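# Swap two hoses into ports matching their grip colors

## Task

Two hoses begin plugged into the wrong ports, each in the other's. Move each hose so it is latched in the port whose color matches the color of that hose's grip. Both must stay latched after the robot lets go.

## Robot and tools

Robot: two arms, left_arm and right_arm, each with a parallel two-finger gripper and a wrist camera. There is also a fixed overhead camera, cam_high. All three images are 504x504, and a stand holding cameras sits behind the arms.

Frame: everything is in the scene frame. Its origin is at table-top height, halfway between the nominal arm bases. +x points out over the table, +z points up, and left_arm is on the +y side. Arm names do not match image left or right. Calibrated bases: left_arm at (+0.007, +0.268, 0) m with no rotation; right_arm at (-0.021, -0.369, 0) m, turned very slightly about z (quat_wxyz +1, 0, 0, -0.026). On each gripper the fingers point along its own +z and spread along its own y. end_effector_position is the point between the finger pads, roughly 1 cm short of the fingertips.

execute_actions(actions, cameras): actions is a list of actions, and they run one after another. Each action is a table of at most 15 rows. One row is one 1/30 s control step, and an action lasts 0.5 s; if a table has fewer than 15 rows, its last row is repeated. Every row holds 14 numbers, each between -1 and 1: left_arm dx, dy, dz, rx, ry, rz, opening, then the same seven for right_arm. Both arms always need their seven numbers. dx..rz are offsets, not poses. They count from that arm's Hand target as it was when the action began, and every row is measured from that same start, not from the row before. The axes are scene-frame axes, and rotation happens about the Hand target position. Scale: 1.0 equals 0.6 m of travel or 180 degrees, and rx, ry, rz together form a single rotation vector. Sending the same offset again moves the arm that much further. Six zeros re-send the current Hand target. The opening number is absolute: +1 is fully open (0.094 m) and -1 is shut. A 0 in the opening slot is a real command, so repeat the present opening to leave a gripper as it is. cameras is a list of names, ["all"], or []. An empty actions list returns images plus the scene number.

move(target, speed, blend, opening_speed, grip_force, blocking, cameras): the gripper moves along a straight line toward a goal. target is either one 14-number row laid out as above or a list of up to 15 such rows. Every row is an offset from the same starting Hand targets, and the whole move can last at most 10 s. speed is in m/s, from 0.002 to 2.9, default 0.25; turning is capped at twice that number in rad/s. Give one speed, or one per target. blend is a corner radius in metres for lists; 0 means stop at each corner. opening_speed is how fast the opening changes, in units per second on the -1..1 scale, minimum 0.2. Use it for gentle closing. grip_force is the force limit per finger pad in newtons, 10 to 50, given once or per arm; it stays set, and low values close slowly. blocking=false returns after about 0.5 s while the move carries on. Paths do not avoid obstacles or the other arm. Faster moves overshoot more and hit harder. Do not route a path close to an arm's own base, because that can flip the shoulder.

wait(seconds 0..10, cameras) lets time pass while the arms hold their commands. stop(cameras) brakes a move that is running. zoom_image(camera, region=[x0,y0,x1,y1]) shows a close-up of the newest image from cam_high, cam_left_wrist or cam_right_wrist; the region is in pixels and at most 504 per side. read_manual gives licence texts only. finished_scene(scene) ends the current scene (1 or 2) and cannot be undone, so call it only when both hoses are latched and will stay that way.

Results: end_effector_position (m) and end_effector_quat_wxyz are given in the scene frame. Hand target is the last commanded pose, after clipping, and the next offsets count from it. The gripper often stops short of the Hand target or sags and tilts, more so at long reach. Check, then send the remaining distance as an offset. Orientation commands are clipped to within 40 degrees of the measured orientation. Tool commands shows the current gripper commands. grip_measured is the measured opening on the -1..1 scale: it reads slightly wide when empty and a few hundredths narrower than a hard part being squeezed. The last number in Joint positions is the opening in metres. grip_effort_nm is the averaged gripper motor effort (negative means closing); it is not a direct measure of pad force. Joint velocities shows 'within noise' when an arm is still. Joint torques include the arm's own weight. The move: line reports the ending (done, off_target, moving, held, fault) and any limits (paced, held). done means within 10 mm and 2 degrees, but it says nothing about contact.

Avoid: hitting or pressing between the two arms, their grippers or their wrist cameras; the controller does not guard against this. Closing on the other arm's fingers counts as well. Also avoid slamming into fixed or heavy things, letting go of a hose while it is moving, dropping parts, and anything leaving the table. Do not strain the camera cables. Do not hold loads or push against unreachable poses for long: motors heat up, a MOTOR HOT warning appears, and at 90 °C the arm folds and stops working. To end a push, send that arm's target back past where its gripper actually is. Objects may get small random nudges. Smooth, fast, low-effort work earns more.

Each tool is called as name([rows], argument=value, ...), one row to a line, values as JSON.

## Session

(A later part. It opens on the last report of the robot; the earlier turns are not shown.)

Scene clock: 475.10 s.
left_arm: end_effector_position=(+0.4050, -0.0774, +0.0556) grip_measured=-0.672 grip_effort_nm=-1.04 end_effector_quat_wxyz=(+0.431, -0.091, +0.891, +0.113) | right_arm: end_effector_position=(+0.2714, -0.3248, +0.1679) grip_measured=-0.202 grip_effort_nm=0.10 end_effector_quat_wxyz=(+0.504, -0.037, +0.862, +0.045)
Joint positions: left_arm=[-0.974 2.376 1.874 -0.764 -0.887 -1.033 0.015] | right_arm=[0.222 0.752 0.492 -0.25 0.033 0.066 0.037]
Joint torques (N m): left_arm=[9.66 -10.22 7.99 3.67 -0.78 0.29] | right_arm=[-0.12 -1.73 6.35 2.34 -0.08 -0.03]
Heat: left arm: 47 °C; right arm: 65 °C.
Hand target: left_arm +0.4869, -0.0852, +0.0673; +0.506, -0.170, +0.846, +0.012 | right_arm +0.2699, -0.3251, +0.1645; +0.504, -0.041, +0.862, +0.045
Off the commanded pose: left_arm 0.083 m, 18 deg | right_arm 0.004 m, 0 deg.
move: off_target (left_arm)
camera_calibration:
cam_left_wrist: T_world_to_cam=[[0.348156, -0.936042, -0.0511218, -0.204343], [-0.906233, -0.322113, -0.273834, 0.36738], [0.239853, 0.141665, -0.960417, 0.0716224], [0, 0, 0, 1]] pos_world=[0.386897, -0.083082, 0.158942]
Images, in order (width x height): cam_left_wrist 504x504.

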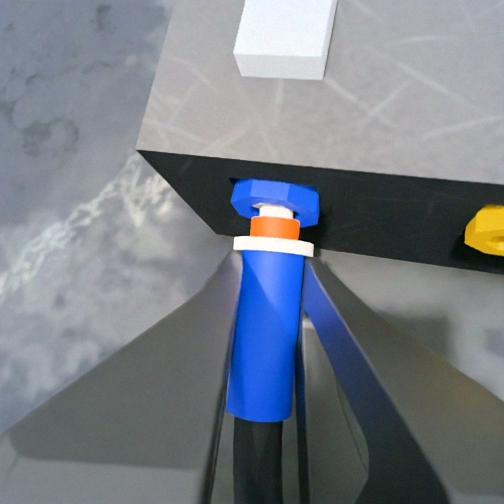

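move([
  [0.0,0.0,0.05,-0.03,-0.03,0.0,-0.9,0,0,0,0,0,0,-0.2],
  [0.03,0.004,0.05,-0.03,-0.03,-0.0,-0.9,0,0,0,0,0,0,-0.2],
], speed=[0.08, 0.08], blend=[0.004, 0], cameras=["cam_left_wrist"])

zoom_image(camera="cam_left_wrist", region=[230, 150, 340, 260])

Scene clock: 477.07 s.
left_arm: end_effector_position=(+0.4054, -0.0775, +0.0568) grip_measured=-0.672 grip_effort_nm=-1.04 end_effector_quat_wxyz=(+0.441, -0.099, +0.887, +0.094) | right_arm: end_effector_position=(+0.2714, -0.3248, +0.1679) grip_measured=-0.202 grip_effort_nm=0.11 end_effector_quat_wxyz=(+0.504, -0.037, +0.862, +0.045)
Joint positions: left_arm=[-0.974 2.343 1.809 -0.683 -0.885 -1.026 0.015] | right_arm=[0.222 0.752 0.492 -0.25 0.033 0.066 0.037]
Joint torques (N m): left_arm=[11.81 -13.79 8.72 4.01 -0.89 0.35] | right_arm=[-0.08 -1.77 6.32 2.32 -0.08 -0.02]
Heat: left arm: 48 °C; right arm: 65 °C.
Hand target: left_arm +0.5049, -0.0828, +0.0973; +0.537, -0.194, +0.821, -0.036 | right_arm +0.2699, -0.3251, +0.1645; +0.504, -0.041, +0.862, +0.045
Off the commanded pose: left_arm 0.108 m, 23 deg | right_arm 0.004 m, 0 deg.
move: off_target (left_arm)
camera_calibration:
cam_left_wrist: T_world_to_cam=[[0.345726, -0.938305, -0.00758118, -0.206231], [-0.900347, -0.329443, -0.284328, 0.365577], [0.264289, 0.105125, -0.958697, 0.059766], [0, 0, 0, 1]] pos_world=[0.38465, -0.0793531, 0.159678]
Images, in order (width x height): cam_left_wrist 504x504.

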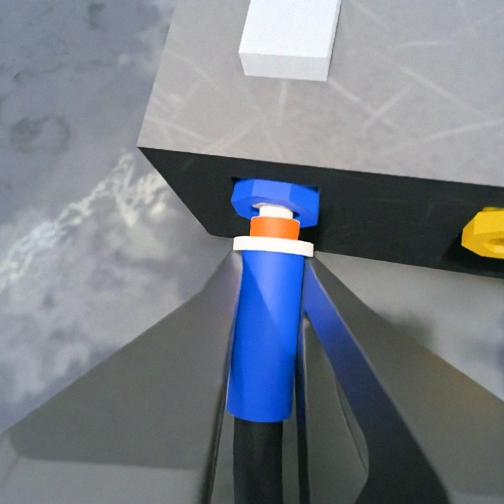

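Scaled by 4.582 from the camera's 504x504 image, which has a finer 720x720 frame.

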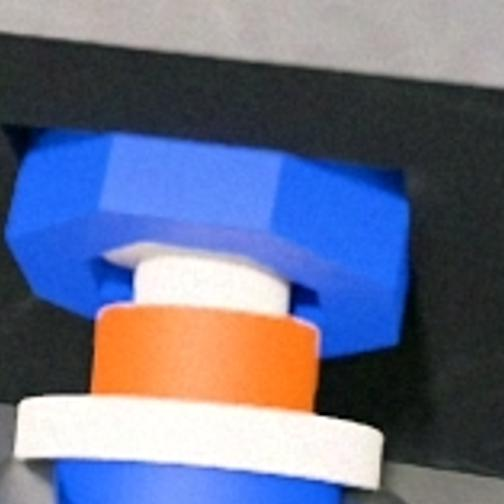

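move([
  [0.03,-0.04,0.02,-0.01,-0.02,0.0,-0.9,0,0,0,0,0,0,-0.2],
  [0.03,-0.02,0.02,-0.01,-0.02,-0.02,-0.9,0,0,0,0,0,0,-0.2],
  [0.03,-0.05,0.02,-0.01,-0.02,0.02,-0.9,0,0,0,0,0,0,-0.2],
  [0.03,-0.035,0.02,-0.01,-0.02,0.0,-0.9,0,0,0,0,0,0,-0.2],
], speed=[0.1, 0.05, 0.05, 0.05], blend=[0.004, 0.004, 0.004, 0], cameras=["cam_left_wrist"])

zoom_image(camera="cam_left_wrist", region=[230, 150, 340, 260])

Scene clock: 480.80 s.
left_arm: end_effector_position=(+0.4066, -0.0787, +0.0583) grip_measured=-0.672 grip_effort_nm=-1.04 end_effector_quat_wxyz=(+0.421, -0.105, +0.895, +0.099) | right_arm: end_effector_position=(+0.2714, -0.3248, +0.1679) grip_measured=-0.202 grip_effort_nm=0.11 end_effector_quat_wxyz=(+0.504, -0.037, +0.862, +0.045)
Joint positions: left_arm=[-0.966 2.374 1.897 -0.787 -0.855 -1.058 0.015] | right_arm=[0.222 0.752 0.492 -0.25 0.033 0.066 0.037]
Joint torques (N m): left_arm=[10.22 -12.52 12.94 4.26 -1.52 0.29] | right_arm=[-0.14 -1.68 6.32 2.34 -0.08 -0.03]
Heat: left arm: 48 °C; right arm: 65 °C.
Hand target: left_arm +0.5228, -0.1039, +0.1094; +0.559, -0.201, +0.803, -0.055 | right_arm +0.2699, -0.3251, +0.1645; +0.504, -0.041, +0.862, +0.045
Off the commanded pose: left_arm 0.129 m, 28 deg | right_arm 0.004 m, 0 deg.
move: off_target (left_arm)
camera_calibration:
cam_left_wrist: T_world_to_cam=[[0.360703, -0.932449, -0.020785, -0.212599], [-0.905838, -0.344928, -0.245931, 0.365506], [0.222148, 0.107536, -0.969065, 0.0789384], [0, 0, 0, 1]] pos_world=[0.390239, -0.0806531, 0.161967]
Images, in order (width x height): cam_left_wrist 504x504.

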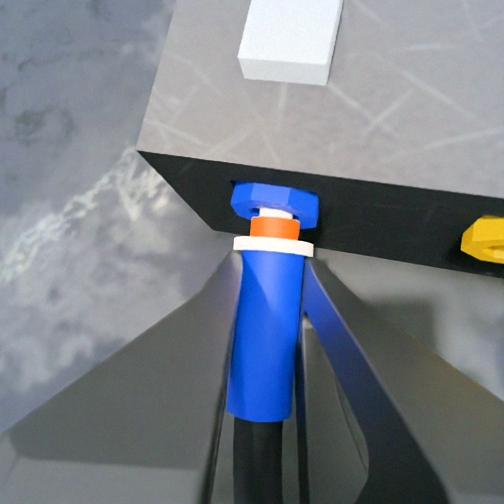

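Scaled by 4.582 from the camera's 504x504 image, which has a finer 720x720 frame.

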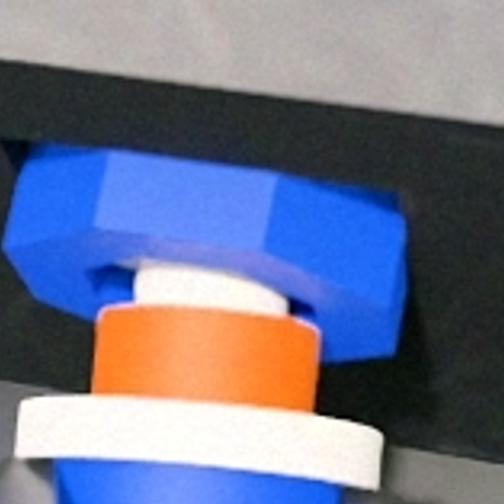

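move([
  [0.03,-0.02,0.01,0,-0.05,0.0,-0.9,0,0,0,0,0,0,-0.2],
  [0.04,0.0,0.01,0,-0.06,-0.02,-0.9,0,0,0,0,0,0,-0.2],
  [0.04,-0.04,0.01,0,-0.06,0.02,-0.9,0,0,0,0,0,0,-0.2],
  [0.05,-0.02,0.01,0,-0.06,0.0,-0.9,0,0,0,0,0,0,-0.2],
], speed=[0.1, 0.06, 0.06, 0.06], blend=[0.004, 0.004, 0.004, 0], cameras=["cam_left_wrist"])

zoom_image(camera="cam_left_wrist", region=[230, 150, 340, 260])

Scene clock: 484.67 s.
left_arm: end_effector_position=(+0.4067, -0.0787, +0.0560) grip_measured=-0.672 grip_effort_nm=-1.04 end_effector_quat_wxyz=(+0.424, -0.108, +0.888, +0.138) | right_arm: end_effector_position=(+0.2714, -0.3248, +0.1679) grip_measured=-0.202 grip_effort_nm=0.11 end_effector_quat_wxyz=(+0.504, -0.037, +0.862, +0.045)
Joint positions: left_arm=[-0.978 2.464 2.04 -0.942 -0.909 -1.118 0.015] | right_arm=[0.222 0.752 0.492 -0.25 0.033 0.066 0.037]
Joint torques (N m): left_arm=[10.82 -11.95 16.16 4.55 -2.45 0.15] | right_arm=[-0.13 -1.68 6.42 2.35 -0.08 -0.02]
Heat: left arm: 48 °C; right arm: 65 °C.
Hand target: left_arm +0.5529, -0.1158, +0.1153; +0.632, -0.195, +0.746, -0.074 | right_arm +0.2699, -0.3251, +0.1645; +0.504, -0.041, +0.862, +0.045
Off the commanded pose: left_arm 0.162 m, 39 deg | right_arm 0.004 m, 0 deg.
move: off_target (left_arm)
camera_calibration:
cam_left_wrist: T_world_to_cam=[[0.397236, -0.913938, -0.0831978, -0.222638], [-0.8909, -0.362285, -0.273945, 0.359173], [0.220228, 0.182942, -0.95814, 0.0828988], [0, 0, 0, 1]] pos_world=[0.390171, -0.0885197, 0.1593]
Images, in order (width x height): cam_left_wrist 504x504.

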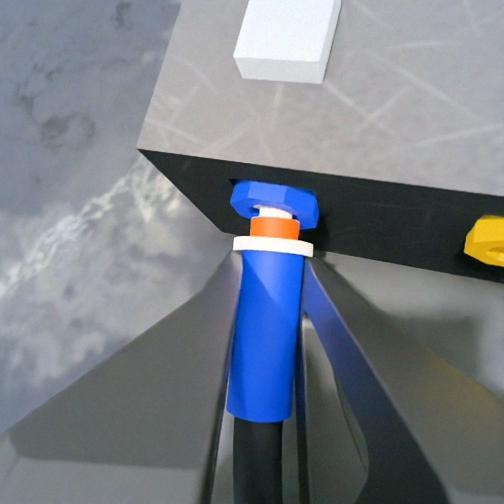

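Scaled by 4.582 from the camera's 504x504 image, which has a finer 720x720 frame.

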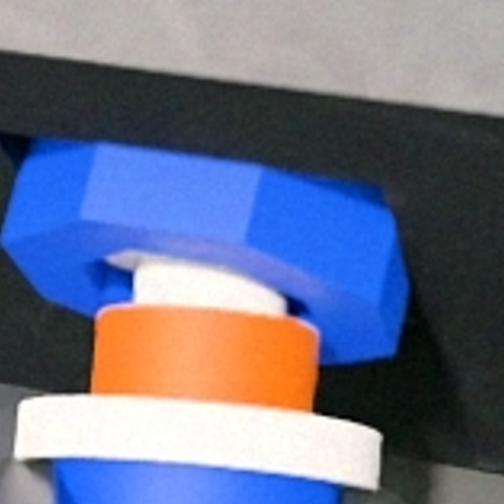

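move([
  [-0.0432,0.0713,-0.0122,0.0816,0.0427,0.0079,-0.9,0,0,0,0,0,0,-0.2],
  [-0.0232,0.0713,-0.0,0.0816,0.0427,0.0079,-0.9,0,0,0,0,0,0,-0.2],
], speed=[0.15, 0.06], blend=[0.004, 0], cameras=["cam_left_wrist"])

zoom_image(camera="cam_left_wrist", region=[230, 150, 340, 260])

Scene clock: 487.33 s.
left_arm: end_effector_position=(+0.4064, -0.0753, +0.0559) grip_measured=-0.672 grip_effort_nm=-1.04 end_effector_quat_wxyz=(+0.408, -0.027, +0.894, +0.182) | right_arm: end_effector_position=(+0.2714, -0.3248, +0.1679) grip_measured=-0.202 grip_effort_nm=0.11 end_effector_quat_wxyz=(+0.504, -0.037, +0.862, +0.045)
Joint positions: left_arm=[-0.975 2.464 2.04 -0.956 -0.912 -0.941 0.015] | right_arm=[0.222 0.752 0.492 -0.25 0.033 0.066 0.037]
Joint torques (N m): left_arm=[13.53 -15.08 9.98 3.98 -2.44 0.27] | right_arm=[-0.13 -1.66 6.34 2.34 -0.09 -0.03]
Heat: left arm: 48 °C; right arm: 65 °C.
Hand target: left_arm +0.5388, -0.0732, +0.1153; +0.601, -0.126, +0.788, +0.043 | right_arm +0.2699, -0.3251, +0.1645; +0.504, -0.041, +0.862, +0.045
Off the commanded pose: left_arm 0.145 m, 32 deg | right_arm 0.004 m, 0 deg.
move: off_target (left_arm)
camera_calibration:
cam_left_wrist: T_world_to_cam=[[0.29077, -0.926926, -0.237193, -0.168443], [-0.939305, -0.229365, -0.255141, 0.388741], [0.182093, 0.296984, -0.937359, 0.105145], [0, 0, 0, 1]] pos_world=[0.394978, -0.0981969, 0.157789]
Images, in order (width x height): cam_left_wrist 504x504.

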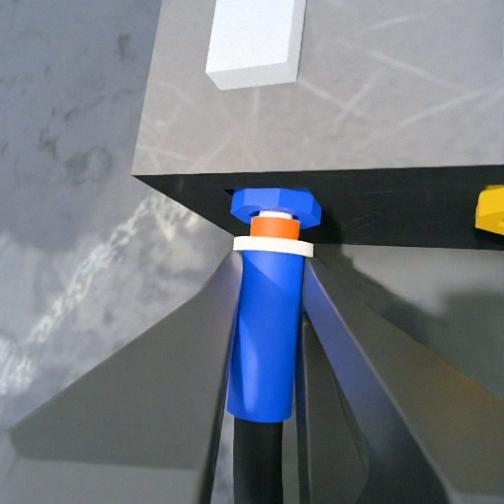

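Scaled by 4.582 from the camera's 504x504 image, which has a finer 720x720 frame.

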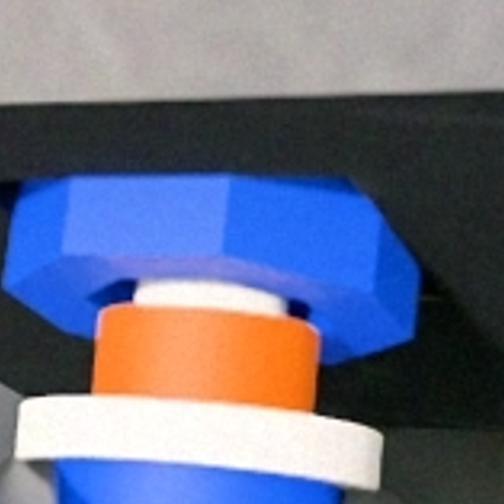

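move(target=[-0.2113,-0.0047,-0.0822,0.001,0.1065,-0.0049,-0.9,0,0,0,0,0,0,-0.2], speed=0.15, cameras=["cam_left_wrist"])

zoom_image(camera="cam_left_wrist", region=[230, 150, 340, 260])

Scene clock: 489.50 s.
left_arm: end_effector_position=(+0.4012, -0.0764, +0.0558) grip_measured=-0.673 grip_effort_nm=-1.04 end_effector_quat_wxyz=(+0.453, -0.091, +0.882, +0.087) | right_arm: end_effector_position=(+0.2714, -0.3248, +0.1679) grip_measured=-0.202 grip_effort_nm=0.11 end_effector_quat_wxyz=(+0.504, -0.037, +0.862, +0.045)
Joint positions: left_arm=[-0.982 2.308 1.723 -0.592 -0.9 -0.994 0.015] | right_arm=[0.222 0.752 0.492 -0.25 0.033 0.066 0.037]
Joint torques (N m): left_arm=[1.84 -13.78 4.67 1.44 -0.32 0.01] | right_arm=[-0.1 -1.73 6.31 2.33 -0.1 -0.04]
Heat: left arm: 49 °C; right arm: 65 °C.
Hand target: left_arm +0.4122, -0.0759, +0.0659; +0.462, -0.110, +0.878, +0.060 | right_arm +0.2699, -0.3251, +0.1645; +0.504, -0.041, +0.862, +0.045
Off the commanded pose: left_arm 0.015 m, 4 deg | right_arm 0.004 m, 0 deg.
move: off_target (left_arm)
camera_calibration:
cam_left_wrist: T_world_to_cam=[[0.324664, -0.945826, 0.00267578, -0.196423], [-0.899724, -0.309709, -0.307534, 0.364488], [0.291702, 0.0974378, -0.951533, 0.0478857], [0, 0, 0, 1]] pos_world=[0.377742, -0.0775626, 0.158183]
Images, in order (width x height): cam_left_wrist 504x504.

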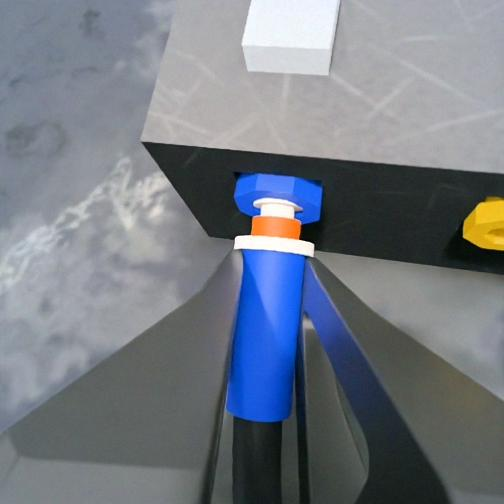

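Scaled by 4.582 from the camera's 504x504 image, which has a finer 720x720 frame.

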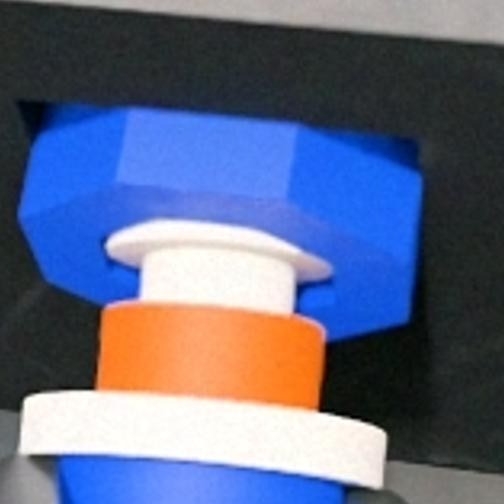

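move(target=[0.0,-0.003,0.02,0.0175,-0.07,0.0,-0.9,0,0,0,0,0,0,-0.2], speed=0.1)

move(target=[0.0,-0.0,0.01,0.01,-0.04,0.0,-0.9,0,0,0,0,0,0,-0.2], speed=0.1, cameras=["cam_left_wrist"])

zoom_image(camera="cam_left_wrist", region=[230, 150, 340, 260])

Scene clock: 491.53 s.
left_arm: end_effector_position=(+0.3987, -0.0742, +0.0572) grip_measured=-0.673 grip_effort_nm=-1.04 end_effector_quat_wxyz=(+0.541, -0.075, +0.830, +0.110) | right_arm: end_effector_position=(+0.2714, -0.3248, +0.1679) grip_measured=-0.202 grip_effort_nm=0.10 end_effector_quat_wxyz=(+0.504, -0.037, +0.862, +0.045)
Joint positions: left_arm=[-1.021 2.3 1.555 -0.281 -1.097 -0.864 0.015] | right_arm=[0.222 0.752 0.492 -0.25 0.033 0.066 0.037]
Joint torques (N m): left_arm=[1.7 -14.31 5.48 1.85 -0.36 0.15] | right_arm=[-0.14 -1.76 6.39 2.35 -0.09 -0.03]
Heat: left arm: 49 °C; right arm: 65 °C.
Hand target: left_arm +0.4121, -0.0777, +0.0779; +0.559, -0.103, +0.820, +0.072 | right_arm +0.2699, -0.3251, +0.1645; +0.504, -0.041, +0.862, +0.045
Off the commanded pose: left_arm 0.025 m, 6 deg | right_arm 0.004 m, 0 deg.
move: off_target (left_arm)

Scene clock: 492.97 s.
left_arm: end_effector_position=(+0.3974, -0.0726, +0.0596) grip_measured=-0.673 grip_effort_nm=-1.04 end_effector_quat_wxyz=(+0.588, -0.064, +0.797, +0.120) | right_arm: end_effector_position=(+0.2714, -0.3248, +0.1679) grip_measured=-0.202 grip_effort_nm=0.11 end_effector_quat_wxyz=(+0.504, -0.037, +0.862, +0.045)
Joint positions: left_arm=[-1.036 2.3 1.441 0.002 -1.193 -0.701 0.015] | right_arm=[0.222 0.752 0.492 -0.25 0.033 0.066 0.037]
Joint torques (N m): left_arm=[1.7 -13.61 6.48 2.17 -0.38 0.17] | right_arm=[-0.14 -1.76 6.38 2.32 -0.08 -0.04]
Heat: left arm: 49 °C; right arm: 65 °C.
Hand target: left_arm +0.4122, -0.0777, +0.0840; +0.611, -0.099, +0.782, +0.078 | right_arm +0.2699, -0.3251, +0.1645; +0.504, -0.041, +0.862, +0.045
Off the commanded pose: left_arm 0.029 m, 7 deg | right_arm 0.004 m, 0 deg.
move: off_target (left_arm)
camera_calibration:
cam_left_wrist: T_world_to_cam=[[0.302595, -0.952978, -0.0163862, -0.182245], [-0.766451, -0.233076, -0.598523, 0.333329], [0.56656, 0.193669, -0.800938, -0.0589364], [0, 0, 0, 1]] pos_world=[0.344018, -0.0845706, 0.149314]
Images, in order (width x height): cam_left_wrist 504x504.

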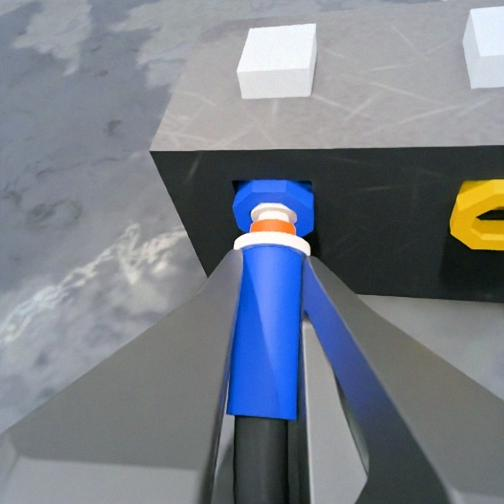

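Scaled by 4.582 from the camera's 504x504 image, which has a finer 720x720 frame.

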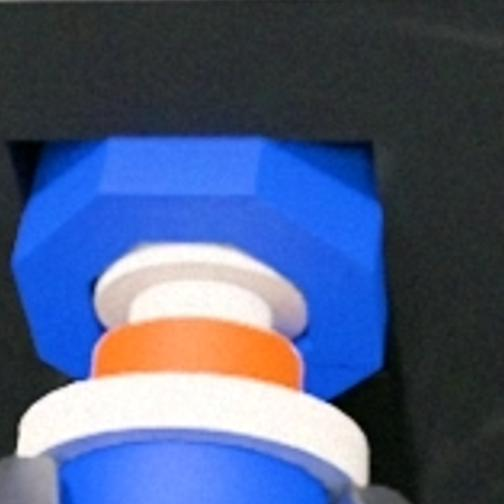

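move([
  [0.08,0.015,0.02,0,0,0.0,-0.9,0,0,0,0,0,0,-0.2],
  [0.1,0.035,0.02,0,0,0.0,-0.9,0,0,0,0,0,0,-0.2],
  [0.12,0.0,0.02,0,0,0.0,-0.9,0,0,0,0,0,0,-0.2],
  [0.12,0.02,0.02,0,0,0.0,-0.9,0,0,0,0,0,0,-0.2],
], speed=[0.1, 0.06, 0.06, 0.06], blend=[0.004, 0.004, 0.004, 0], cameras=["cam_left_wrist"])

zoom_image(camera="cam_left_wrist", region=[230, 150, 340, 260])

Scene clock: 495.10 s.
left_arm: end_effector_position=(+0.3996, -0.0710, +0.0598) grip_measured=-0.673 grip_effort_nm=-1.05 end_effector_quat_wxyz=(+0.576, +0.004, +0.800, +0.171) | right_arm: end_effector_position=(+0.2714, -0.3248, +0.1679) grip_measured=-0.202 grip_effort_nm=0.11 end_effector_quat_wxyz=(+0.504, -0.037, +0.862, +0.045)
Joint positions: left_arm=[-1.03 2.3 1.441 0.006 -1.191 -0.523 0.015] | right_arm=[0.222 0.752 0.492 -0.25 0.033 0.066 0.037]
Joint torques (N m): left_arm=[13.55 -12.68 13.08 3.22 0.46 0.23] | right_arm=[-0.14 -1.7 6.39 2.32 -0.08 -0.02]
Heat: left arm: 50 °C; right arm: 65 °C.
Hand target: left_arm +0.4842, -0.0657, +0.0959; +0.611, -0.099, +0.782, +0.078 | right_arm +0.2699, -0.3251, +0.1645; +0.504, -0.041, +0.862, +0.045
Off the commanded pose: left_arm 0.092 m, 17 deg | right_arm 0.004 m, 0 deg.
move: off_target (left_arm)
camera_calibration:
cam_left_wrist: T_world_to_cam=[[0.255146, -0.94968, -0.18168, -0.152238], [-0.801664, -0.102722, -0.588883, 0.358223], [0.540589, 0.295897, -0.787533, -0.043533], [0, 0, 0, 1]] pos_world=[0.349551, -0.0948984, 0.14901]
Images, in order (width x height): cam_left_wrist 504x504.

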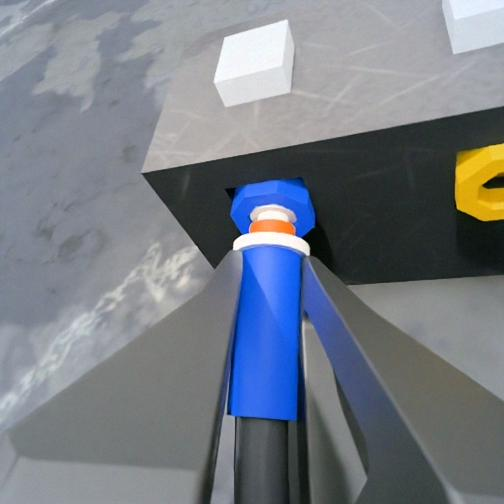

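Scaled by 4.582 from the camera's 504x504 image, which has a finer 720x720 frame.

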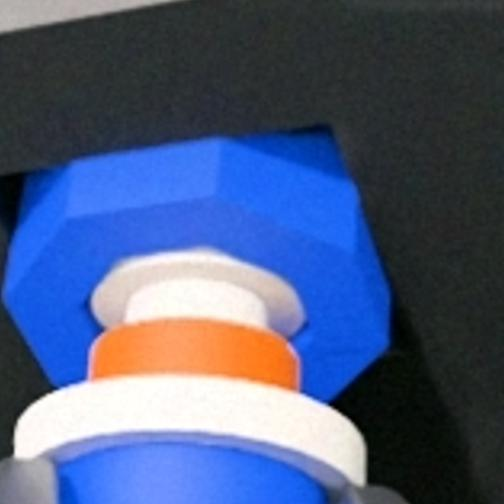

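move([
  [-0.12,-0.02,-0.02,0,0,0.0,-0.9,0,0,0,0,0,0,-0.2],
  [-0.0033,0.051,-0.005,-0.018,-0.021,0.048,-0.9,0,0,0,0,0,0,-0.2],
], speed=[0.1, 0.06], cameras=["cam_left_wrist"])

zoom_image(camera="cam_left_wrist", region=[230, 150, 340, 260])

Scene clock: 498.40 s.
left_arm: end_effector_position=(+0.3994, -0.0705, +0.0602) grip_measured=-0.673 grip_effort_nm=-1.04 end_effector_quat_wxyz=(+0.585, -0.048, +0.798, +0.135) | right_arm: end_effector_position=(+0.2714, -0.3248, +0.1679) grip_measured=-0.202 grip_effort_nm=0.11 end_effector_quat_wxyz=(+0.504, -0.037, +0.862, +0.045)
Joint positions: left_arm=[-1.03 2.299 1.441 0.003 -1.194 -0.653 0.015] | right_arm=[0.222 0.752 0.492 -0.25 0.033 0.066 0.037]
Joint torques (N m): left_arm=[14.99 -10.55 11.88 2.86 -0.68 -0.22] | right_arm=[-0.13 -1.66 6.39 2.33 -0.09 -0.03]
Heat: left arm: 50 °C; right arm: 65 °C.
Hand target: left_arm +0.4822, -0.0352, +0.0929; +0.625, -0.177, +0.754, +0.098 | right_arm +0.2699, -0.3251, +0.1645; +0.504, -0.041, +0.862, +0.045
Off the commanded pose: left_arm 0.096 m, 17 deg | right_arm 0.004 m, 0 deg.
move: off_target (left_arm)
camera_calibration:
cam_left_wrist: T_world_to_cam=[[0.29531, -0.953471, -0.0607071, -0.175295], [-0.774862, -0.201851, -0.599037, 0.341339], [0.55891, 0.223941, -0.798417, -0.0550345], [0, 0, 0, 1]] pos_world=[0.347016, -0.0859151, 0.149892]
Images, in order (width x height): cam_left_wrist 504x504.

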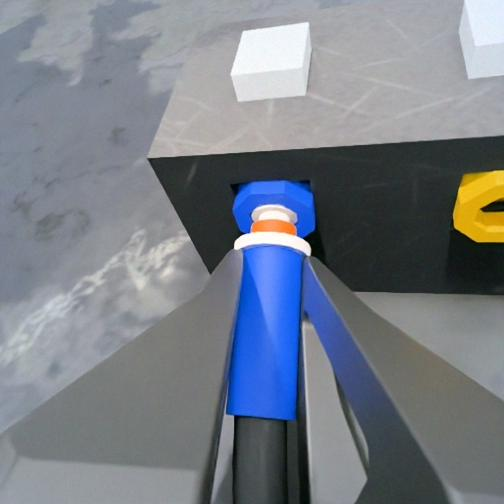

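Scaled by 4.582 from the camera's 504x504 image, which has a finer 720x720 frame.

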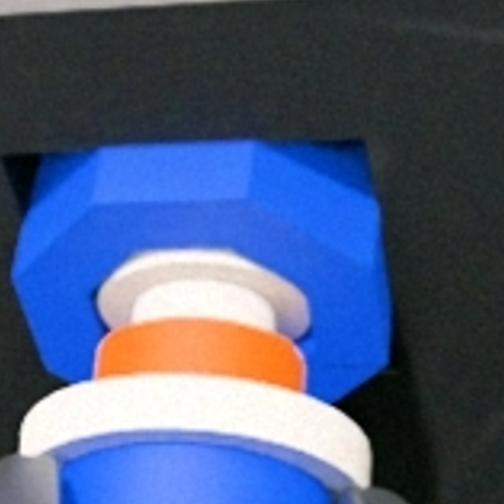

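move([
  [0.0,0.0,0.04,0,0,0,-0.9,0,0,0,0,0,0,-0.2],
  [0.0,-0.03,0.02,0,0,0,-0.9,0,0,0,0,0,0,-0.2],
  [0.0,0.0,-0.02,0,0,0,-0.9,0,0,0,0,0,0,-0.2],
  [0.0,0.03,0.02,0,0,0,-0.9,0,0,0,0,0,0,-0.2],
  [0.0,0.0,0.02,0,0,0,-0.9,0,0,0,0,0,0,-0.2],
], speed=0.06, blend=[0.004, 0.004, 0.004, 0.004, 0], cameras=["cam_left_wrist"])

zoom_image(camera="cam_left_wrist", region=[230, 150, 340, 260])

Scene clock: 501.40 s.
left_arm: end_effector_position=(+0.3998, -0.0705, +0.0599) grip_measured=-0.673 grip_effort_nm=-1.04 end_effector_quat_wxyz=(+0.585, -0.049, +0.798, +0.139) | right_arm: end_effector_position=(+0.2714, -0.3248, +0.1679) grip_measured=-0.202 grip_effort_nm=0.11 end_effector_quat_wxyz=(+0.504, -0.037, +0.862, +0.045)
Joint positions: left_arm=[-1.03 2.305 1.454 -0.019 -1.198 -0.662 0.015] | right_arm=[0.222 0.752 0.492 -0.25 0.033 0.066 0.037]
Joint torques (N m): left_arm=[14.97 -13.15 11.4 2.82 -0.66 -0.04] | right_arm=[-0.18 -1.68 6.35 2.36 -0.1 -0.04]
Heat: left arm: 51 °C; right arm: 65 °C.
Hand target: left_arm +0.4822, -0.0352, +0.1051; +0.625, -0.177, +0.754, +0.098 | right_arm +0.2699, -0.3251, +0.1645; +0.504, -0.041, +0.862, +0.045
Off the commanded pose: left_arm 0.100 m, 17 deg | right_arm 0.004 m, 0 deg.
move: off_target (left_arm)
camera_calibration:
cam_left_wrist: T_world_to_cam=[[0.300503, -0.951462, -0.0664724, -0.177005], [-0.774825, -0.202885, -0.598736, 0.341312], [0.556188, 0.231426, -0.798184, -0.0538569], [0, 0, 0, 1]] pos_world=[0.347602, -0.0867023, 0.149602]
Images, in order (width x height): cam_left_wrist 504x504.

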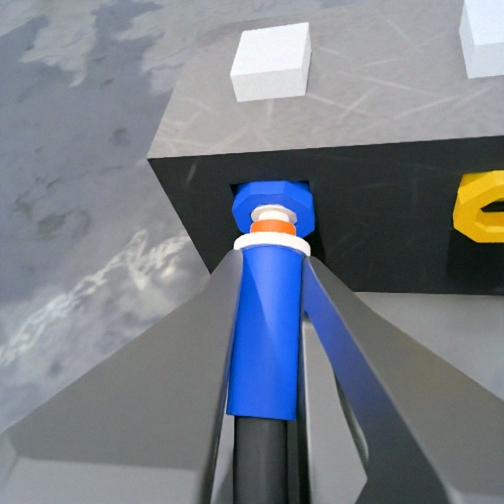

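Scaled by 4.582 from the camera's 504x504 image, which has a finer 720x720 frame.

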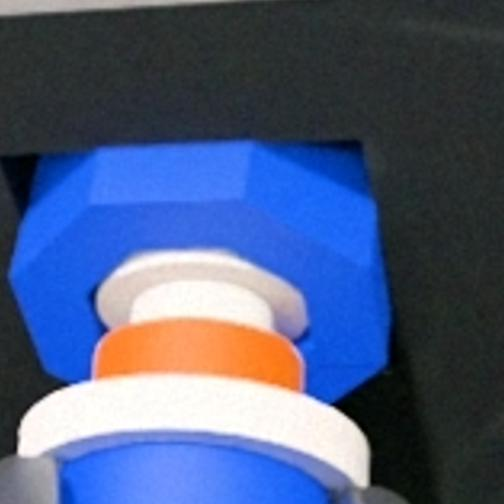

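move(target=[0.025,-0.022,0.0,-0.0145,-0.017,0.035,-0.9,0,0,0,0,0,0,-0.2], speed=0.06)

move(target=[0.015,-0.018,0.0,-0.01,-0.011,0.01,-0.9,0,0,0,0,0,0,-0.2], speed=0.06, cameras=["cam_left_wrist"])

zoom_image(camera="cam_left_wrist", region=[230, 150, 340, 260])

Scene clock: 504.03 s.
left_arm: end_effector_position=(+0.4011, -0.0726, +0.0572) grip_measured=-0.673 grip_effort_nm=-1.05 end_effector_quat_wxyz=(+0.568, -0.077, +0.801, +0.171) | right_arm: end_effector_position=(+0.2714, -0.3248, +0.1679) grip_measured=-0.202 grip_effort_nm=0.11 end_effector_quat_wxyz=(+0.504, -0.037, +0.862, +0.045)
Joint positions: left_arm=[-1.035 2.396 1.674 -0.404 -1.236 -0.906 0.015] | right_arm=[0.222 0.752 0.492 -0.25 0.033 0.066 0.037]
Joint torques (N m): left_arm=[14.87 -11.18 15.51 2.96 -1.42 -0.4] | right_arm=[-0.14 -1.7 6.32 2.34 -0.11 -0.02]
Heat: left arm: 51 °C; right arm: 64 °C.
Hand target: left_arm +0.4972, -0.0482, +0.1049; +0.635, -0.235, +0.728, +0.111 | right_arm +0.2699, -0.3251, +0.1645; +0.504, -0.041, +0.862, +0.045
Off the commanded pose: left_arm 0.110 m, 23 deg | right_arm 0.004 m, 0 deg.
move: off_target (left_arm)

Scene clock: 505.80 s.
left_arm: end_effector_position=(+0.4015, -0.0745, +0.0550) grip_measured=-0.673 grip_effort_nm=-1.04 end_effector_quat_wxyz=(+0.546, -0.096, +0.810, +0.192) | right_arm: end_effector_position=(+0.2714, -0.3248, +0.1679) grip_measured=-0.202 grip_effort_nm=0.11 end_effector_quat_wxyz=(+0.504, -0.037, +0.862, +0.045)
Joint positions: left_arm=[-1.035 2.491 1.892 -0.749 -1.225 -1.115 0.015] | right_arm=[0.222 0.752 0.492 -0.25 0.033 0.066 0.037]
Joint torques (N m): left_arm=[14.32 -11.73 15.31 3.02 -1.98 -0.69] | right_arm=[-0.14 -1.72 6.32 2.32 -0.09 -0.03]
Heat: left arm: 51 °C; right arm: 64 °C.
Hand target: left_arm +0.5062, -0.0591, +0.1049; +0.642, -0.258, +0.715, +0.105 | right_arm +0.2699, -0.3251, +0.1645; +0.504, -0.041, +0.862, +0.045
Off the commanded pose: left_arm 0.117 m, 26 deg | right_arm 0.004 m, 0 deg.
move: off_target (left_arm)
camera_calibration:
cam_left_wrist: T_world_to_cam=[[0.431847, -0.895037, -0.111433, -0.227714], [-0.776081, -0.305785, -0.551537, 0.329136], [0.459572, 0.324661, -0.826674, -0.0104685], [0, 0, 0, 1]] pos_world=[0.358585, -0.0997688, 0.147502]
Images, in order (width x height): cam_left_wrist 504x504.

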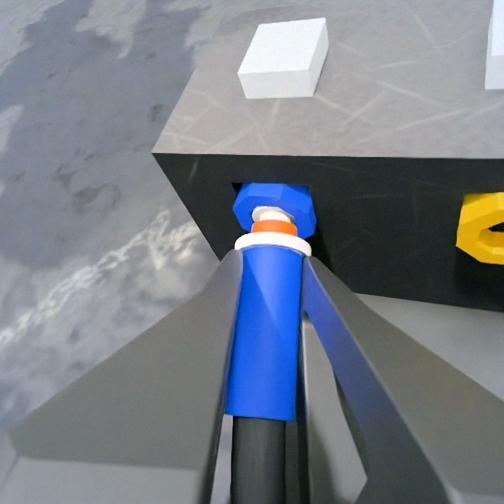

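Scaled by 4.582 from the camera's 504x504 image, which has a finer 720x720 frame.

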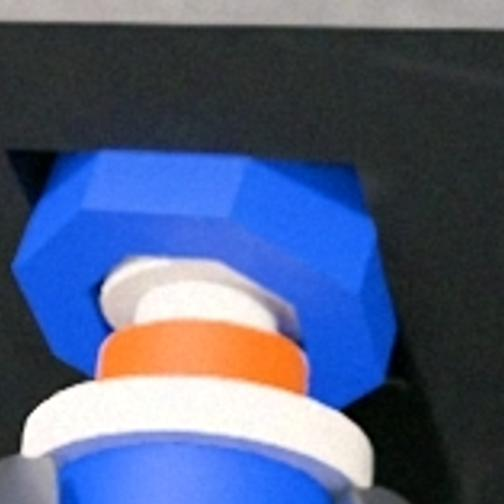

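move(target=[-0.1637,-0.024,-0.0615,0.0434,0.0479,-0.0929,-0.9,0,0,0,0,0,0,-0.2], speed=0.15, cameras=["cam_left_wrist"])

zoom_image(camera="cam_left_wrist", region=[230, 150, 340, 260])

Scene clock: 508.43 s.
left_arm: end_effector_position=(+0.3971, -0.0720, +0.0582) grip_measured=-0.673 grip_effort_nm=-1.04 end_effector_quat_wxyz=(+0.607, -0.076, +0.782, +0.120) | right_arm: end_effector_position=(+0.2714, -0.3248, +0.1679) grip_measured=-0.202 grip_effort_nm=0.11 end_effector_quat_wxyz=(+0.504, -0.037, +0.862, +0.045)
Joint positions: left_arm=[-1.041 2.319 1.417 0.106 -1.237 -0.669 0.015] | right_arm=[0.222 0.752 0.492 -0.25 0.033 0.066 0.037]
Joint torques (N m): left_arm=[1.92 -13.44 4.67 1.79 0.07 -0.17] | right_arm=[-0.09 -1.62 6.41 2.32 -0.08 -0.03]
Heat: left arm: 51 °C; right arm: 64 °C.
Hand target: left_arm +0.4080, -0.0734, +0.0679; +0.611, -0.099, +0.782, +0.078 | right_arm +0.2699, -0.3251, +0.1645; +0.504, -0.041, +0.862, +0.045
Off the commanded pose: left_arm 0.015 m, 6 deg | right_arm 0.004 m, 0 deg.
move: off_target (left_arm)
camera_calibration:
cam_left_wrist: T_world_to_cam=[[0.318654, -0.947854, 0.00567459, -0.188864], [-0.731395, -0.249683, -0.634603, 0.31935], [0.602928, 0.198068, -0.772818, -0.0758056], [0, 0, 0, 1]] pos_world=[0.339458, -0.0842649, 0.145148]
Images, in order (width x height): cam_left_wrist 504x504.

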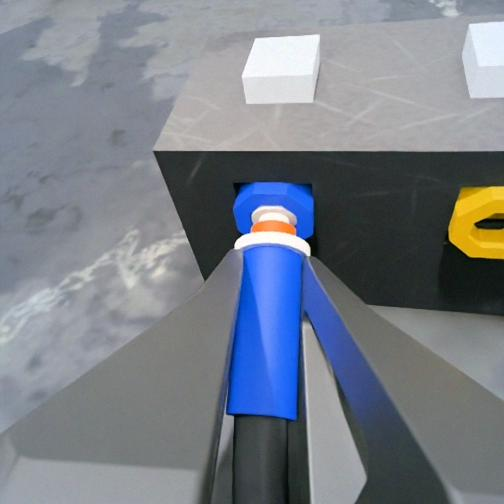

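Scaled by 4.582 from the camera's 504x504 image, which has a finer 720x720 frame.

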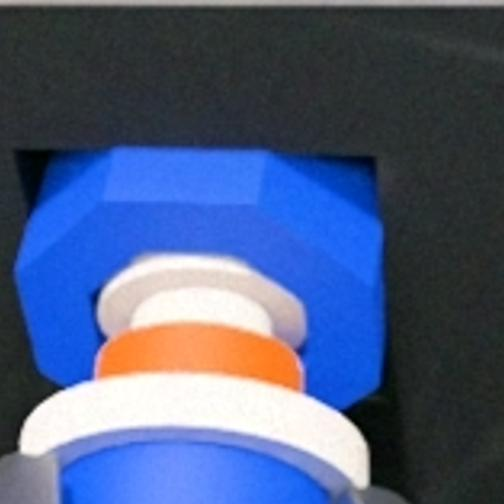

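execute_actions(actions=[])

Scene clock: 509.17 s.
left_arm: end_effector_position=(+0.3971, -0.0720, +0.0582) grip_measured=-0.673 grip_effort_nm=-1.04 end_effector_quat_wxyz=(+0.607, -0.076, +0.782, +0.120) | right_arm: end_effector_position=(+0.2714, -0.3248, +0.1679) grip_measured=-0.202 grip_effort_nm=0.11 end_effector_quat_wxyz=(+0.504, -0.037, +0.862, +0.045)
Joint positions: left_arm=[-1.041 2.319 1.417 0.106 -1.237 -0.669 0.015] | right_arm=[0.222 0.752 0.492 -0.25 0.033 0.066 0.037]
Joint velocities: within noise
Joint torques (N m): left_arm=[1.94 -13.42 4.74 1.78 0.07 -0.16] | right_arm=[-0.14 -1.63 6.34 2.32 -0.08 -0.02]
Heat: left arm: 51 °C; right arm: 64 °C.
Hand target: left_arm +0.4080, -0.0735, +0.0680; +0.611, -0.099, +0.782, +0.078 | right_arm +0.2699, -0.3251, +0.1645; +0.504, -0.041, +0.862, +0.045
Tool commands: left_gripper/opening=-0.9 right_gripper/opening=-0.2
Off the commanded pose: left_arm 0.015 m, 6 deg | right_arm 0.004 m, 0 deg.
camera_calibration:
cam_left_wrist: T_world_to_cam=[[0.318584, -0.947878, 0.00561444, -0.188834], [-0.731386, -0.24958, -0.634653, 0.319363], [0.602974, 0.198084, -0.772777, -0.075826], [0, 0, 0, 1]] pos_world=[0.339458, -0.0842649, 0.145148]
cam_right_wrist: T_world_to_cam=[[0.169027, -0.985316, 0.0241464, -0.365253], [-0.904239, -0.164774, -0.393956, 0.267646], [0.392149, 0.0447552, -0.918812, 0.165278], [0, 0, 0, 1]] pos_world=[0.238941, -0.323186, 0.26612]

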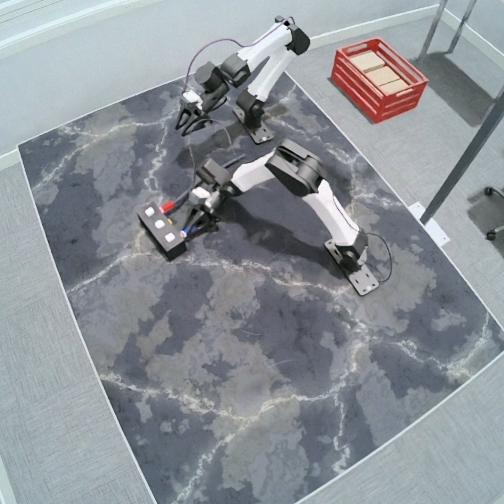

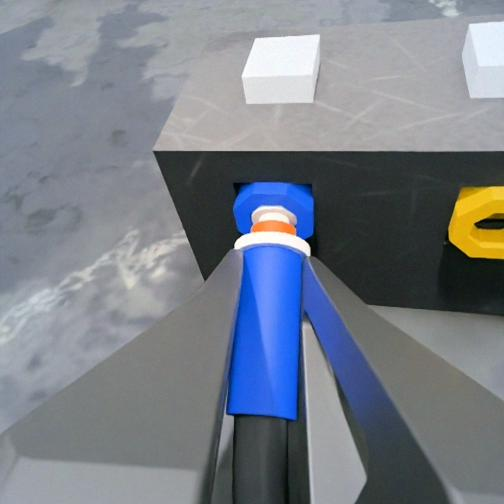

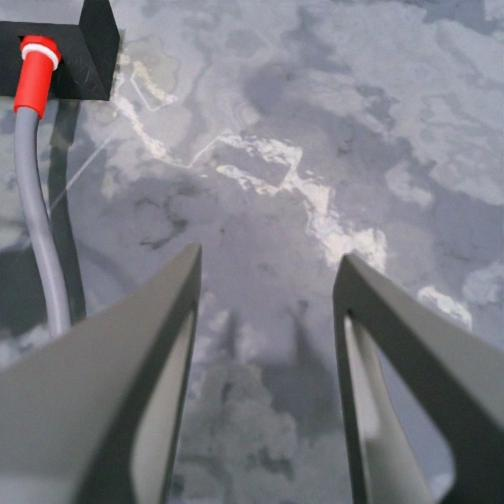

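move([
  [-0.012,0.001,-0.004,0,0,0,-0.9,0,0,0,0,0,0,-0.2],
  [-0.012,0.001,-0.004,0,0,0,-0.2,0,0,0,0,0,0,-0.2],
], speed=0.03, opening_speed=1.0, cameras=["cam_left_wrist"])

Scene clock: 511.23 s.
left_arm: end_effector_position=(+0.3974, -0.0741, +0.0590) grip_measured=-0.202 grip_effort_nm=0.11 end_effector_quat_wxyz=(+0.613, -0.088, +0.779, +0.100) | right_arm: end_effector_position=(+0.2714, -0.3248, +0.1679) grip_measured=-0.202 grip_effort_nm=0.10 end_effector_quat_wxyz=(+0.504, -0.037, +0.862, +0.045)
Joint positions: left_arm=[-1.041 2.315 1.394 0.174 -1.228 -0.668 0.037] | right_arm=[0.222 0.752 0.492 -0.25 0.033 0.066 0.037]
Joint torques (N m): left_arm=[0.81 -13.5 4.15 1.33 -0.09 -0.25] | right_arm=[-0.16 -1.66 6.31 2.34 -0.09 -0.02]
Heat: left arm: 51 °C; right arm: 64 °C.
Hand target: left_arm +0.4007, -0.0729, +0.0657; +0.611, -0.099, +0.782, +0.078 | right_arm +0.2699, -0.3251, +0.1645; +0.504, -0.041, +0.862, +0.045
Off the commanded pose: left_arm 0.007 m, 3 deg | right_arm 0.004 m, 0 deg.
move: off_target (left_arm); target 2's new opening was sent with left_arm's hand 0.008 m and 5 deg from that target
camera_calibration:
cam_left_wrist: T_world_to_cam=[[0.31096, -0.948864, 0.0544205, -0.190892], [-0.721202, -0.272869, -0.636718, 0.314017], [0.619008, 0.158745, -0.769174, -0.0844444], [0, 0, 0, 1]] pos_world=[0.338101, -0.0820393, 0.145377]
Images, in order (width x height): cam_left_wrist 504x504.

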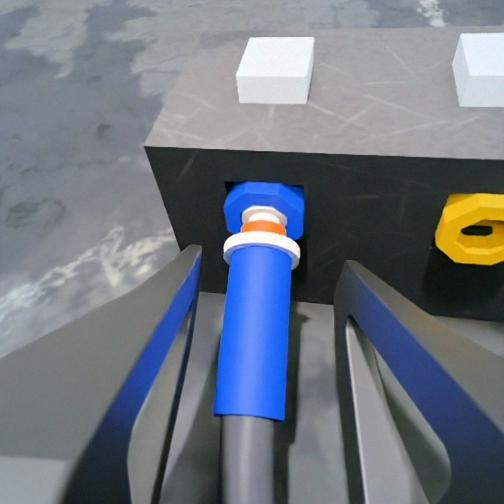

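move([
  [0,0,0.15,0,0,0,-0.2,0,0,0,0,0,0,-0.2],
  [-0.1,0.355,0.17,0,0,0.2,-0.2,0,0,0,0,0,0,-0.2],
], speed=[0.12,0.25], blend=[0.02,0], cameras=["all"])

Scene clock: 514.73 s.
left_arm: end_effector_position=(+0.3399, +0.1402, +0.1654) grip_measured=-0.202 grip_effort_nm=0.10 end_effector_quat_wxyz=(+0.559, -0.329, +0.718, +0.252) | right_arm: end_effector_position=(+0.2714, -0.3248, +0.1679) grip_measured=-0.202 grip_effort_nm=0.10 end_effector_quat_wxyz=(+0.504, -0.037, +0.862, +0.045)
Joint positions: left_arm=[-0.855 2.014 1.457 -1.509 -1.286 -2.089 0.037] | right_arm=[0.222 0.752 0.492 -0.25 0.033 0.066 0.037]
Joint torques (N m): left_arm=[0.13 -7.12 7.77 -0.98 -0.42 -0.23] | right_arm=[-0.16 -1.68 6.32 2.35 -0.11 -0.03]
Heat: left arm: 51 °C; right arm: 64 °C.
Hand target: left_arm +0.3407, +0.1401, +0.1676; +0.557, -0.336, +0.713, +0.263 | right_arm +0.2699, -0.3251, +0.1645; +0.504, -0.041, +0.862, +0.045
Off the commanded pose: left_arm 0.002 m, 2 deg | right_arm 0.004 m, 0 deg.
joint sent to its limit (left arm) — joint 6 (wrist roll), lower limit. The joint targets still meet the commanded pose.
move: done
camera_calibration:
cam_left_wrist: T_world_to_cam=[[0.786458, -0.608358, 0.1067, -0.193474], [-0.427335, -0.660683, -0.617157, 0.349979], [0.445947, 0.439772, -0.779572, 0.0200474], [0, 0, 0, 1]] pos_world=[0.292777, 0.104707, 0.252264]
cam_right_wrist: T_world_to_cam=[[0.169027, -0.985316, 0.0241464, -0.365253], [-0.904239, -0.164774, -0.393956, 0.267646], [0.392149, 0.0447552, -0.918812, 0.165278], [0, 0, 0, 1]] pos_world=[0.238941, -0.323186, 0.26612]

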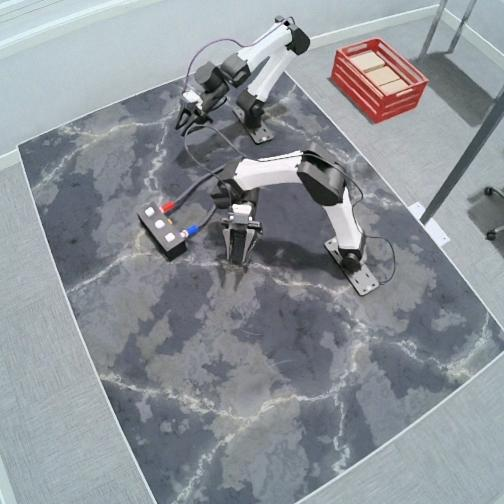

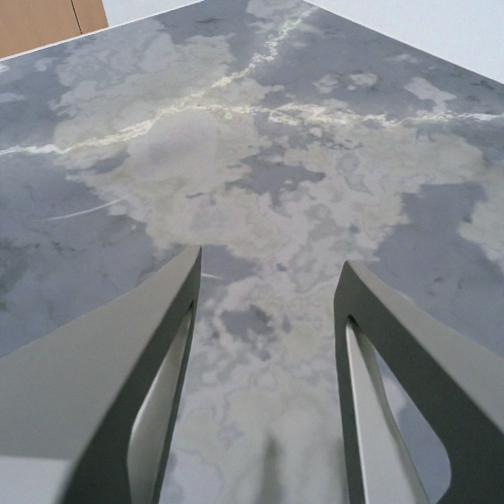

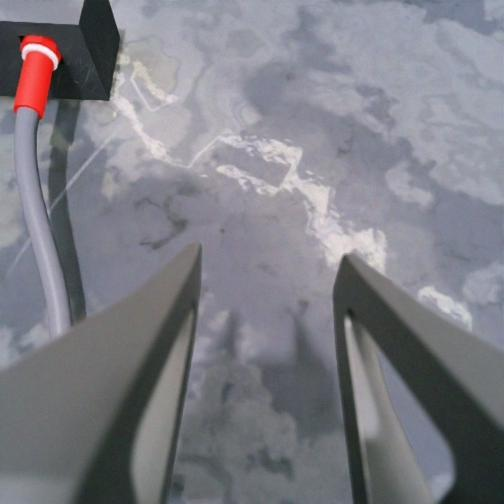

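move([
  [0,0,0,0,0,0,-0.2,0.03,0.2,0.03,0,-0.01,0,-0.2],
  [0,0,0,0,0,0,-0.2,0.100,0.4585,0.015,0,-0.02,0,-0.2],
], speed=0.25, blend=[0.03,0], cameras=["cam_right_wrist"])

Scene clock: 516.37 s.
left_arm: end_effector_position=(+0.3399, +0.1402, +0.1654) grip_measured=-0.202 grip_effort_nm=0.10 end_effector_quat_wxyz=(+0.559, -0.329, +0.718, +0.252) | right_arm: end_effector_position=(+0.2927, -0.1318, +0.1511) grip_measured=-0.202 grip_effort_nm=0.11 end_effector_quat_wxyz=(+0.488, -0.089, +0.868, +0.036)
Joint positions: left_arm=[-0.855 2.014 1.457 -1.509 -1.286 -2.089 0.037] | right_arm=[0.951 1.399 0.816 -0.101 0.6 0.405 0.037]
Joint torques (N m): left_arm=[0.14 -7.13 7.77 -0.98 -0.42 -0.23] | right_arm=[-0.17 -6.98 6.42 2.03 0.26 0.06]
Heat: left arm: 51 °C; right arm: 64 °C.
Hand target: left_arm +0.3408, +0.1401, +0.1676; +0.557, -0.336, +0.713, +0.263 | right_arm +0.2931, -0.1350, +0.1555; +0.493, -0.084, +0.865, +0.038 (not the last commanded pose)
Off the commanded pose: left_arm 0.002 m, 2 deg | right_arm 0.093 m, 8 deg.
joint sent to its limit (left arm) — joint 6 (wrist roll), lower limit. The joint targets still meet the commanded pose.
move: held (right_arm; a check stopped the path); path passed 1 of 2 targets; limits=held
pose unreachable (right arm): on one or more control steps of this call, first in action 0 (counted from 0), this arm could not follow its commanded pose, so it was not sent that pose on those steps. It may still have moved: this result reports where it is.
cause: moving toward the commanded pose would bring a part of the arm too close to another arm (this arm's fingers and the left arm's wrist (the part past joint 4), along the way the arms are being sent, or toward where that arm still pushes).
camera_calibration:
cam_right_wrist: T_world_to_cam=[[0.2509, -0.964189, 0.0859519, -0.208781], [-0.897606, -0.264977, -0.352266, 0.290621], [0.362426, 0.0112327, -0.931945, 0.139088], [0, 0, 0, 1]] pos_world=[0.262837, -0.125859, 0.249943]
Images, in order (width x height): cam_right_wrist 504x504.

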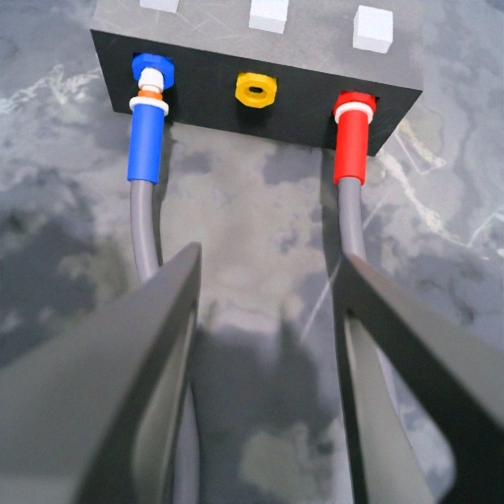

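move(target=[-0.018,0.267,0.02,-0.038,0.08,-0.279,-0.2,0,0,0.02,0,0,0,-0.2], speed=0.3)

move(target=[0,0,0,0,0,0,-0.2,0.06,0.14,0.02,0,-0.02,0,-0.2], speed=0.2, cameras=["all"])

Scene clock: 519.20 s.
left_arm: end_effector_position=(+0.3254, +0.2999, +0.1699) grip_measured=-0.202 grip_effort_nm=0.10 end_effector_quat_wxyz=(+0.496, -0.007, +0.868, +0.001) | right_arm: end_effector_position=(+0.2880, -0.1377, +0.1424) grip_measured=-0.202 grip_effort_nm=0.11 end_effector_quat_wxyz=(+0.471, -0.098, +0.876, +0.020)
Joint positions: left_arm=[0.18 0.902 0.566 -0.203 0.148 0.081 0.037] | right_arm=[0.951 1.399 0.816 -0.154 0.6 0.405 0.037]
Joint torques (N m): left_arm=[0.44 -0.87 9.85 1.8 0.18 0.11] | right_arm=[-0.16 -8.42 9.43 1.95 0.28 0.05]
Heat: left arm: 50 °C; right arm: 64 °C.
Hand target: left_arm +0.3300, +0.3003, +0.1795; +0.504, +0.001, +0.863, +0.000 | right_arm +0.2931, -0.1351, +0.1675; +0.493, -0.084, +0.865, +0.038
Off the commanded pose: left_arm 0.011 m, 1 deg | right_arm 0.026 m, 4 deg.
move: off_target (left_arm, right_arm)

Scene clock: 520.33 s.
left_arm: end_effector_position=(+0.3254, +0.2998, +0.1699) grip_measured=-0.202 grip_effort_nm=0.10 end_effector_quat_wxyz=(+0.496, -0.007, +0.868, +0.000) | right_arm: end_effector_position=(+0.3224, -0.0595, +0.1664) grip_measured=-0.202 grip_effort_nm=0.11 end_effector_quat_wxyz=(+0.506, -0.100, +0.856, +0.024)
Joint positions: left_arm=[0.18 0.902 0.566 -0.203 0.148 0.081 0.037] | right_arm=[1.026 1.674 1.117 -0.123 0.686 0.405 0.037]
Joint torques (N m): left_arm=[0.44 -0.87 9.84 1.8 0.17 0.11] | right_arm=[0.43 -6.84 10.41 2.13 0.38 0.17]
Heat: left arm: 50 °C; right arm: 64 °C.
Hand target: left_arm +0.3300, +0.3003, +0.1795; +0.504, +0.000, +0.863, +0.000 | right_arm +0.3291, -0.0511, +0.1794; +0.520, -0.085, +0.849, +0.036
Off the commanded pose: left_arm 0.011 m, 1 deg | right_arm 0.017 m, 3 deg.
move: off_target (left_arm, right_arm)
camera_calibration:
cam_left_wrist: T_world_to_cam=[[0.0942262, -0.991724, 0.0872049, 0.258069], [-0.919433, -0.12028, -0.3744, 0.4088], [0.381791, -0.0449007, -0.923157, 0.150434], [0, 0, 0, 1]] pos_world=[0.294113, 0.311859, 0.269424]
cam_right_wrist: T_world_to_cam=[[0.252788, -0.959485, 0.124443, -0.154514], [-0.87855, -0.281512, -0.385878, 0.340299], [0.405276, -0.011784, -0.914118, 0.123659], [0, 0, 0, 1]] pos_world=[0.287913, -0.0509987, 0.263581]

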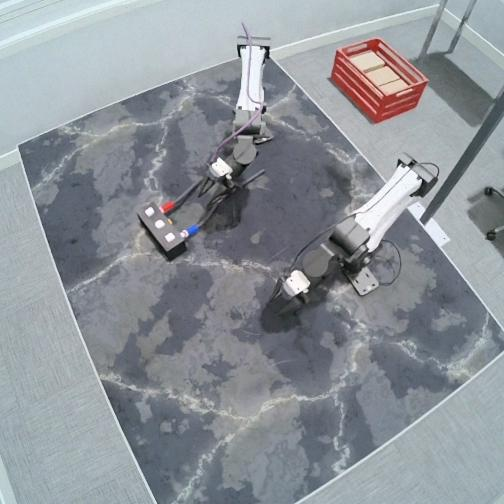

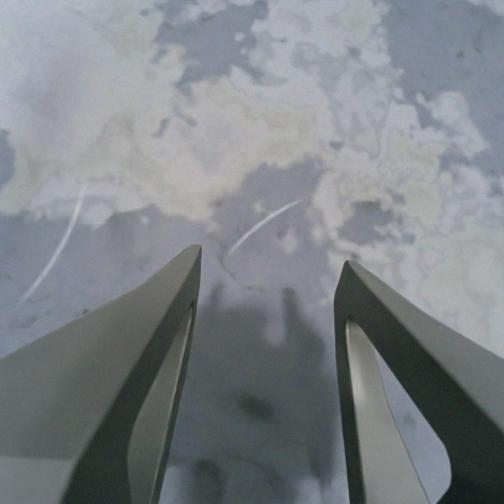

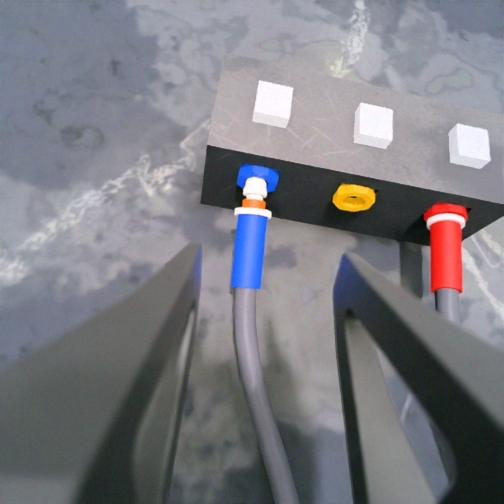

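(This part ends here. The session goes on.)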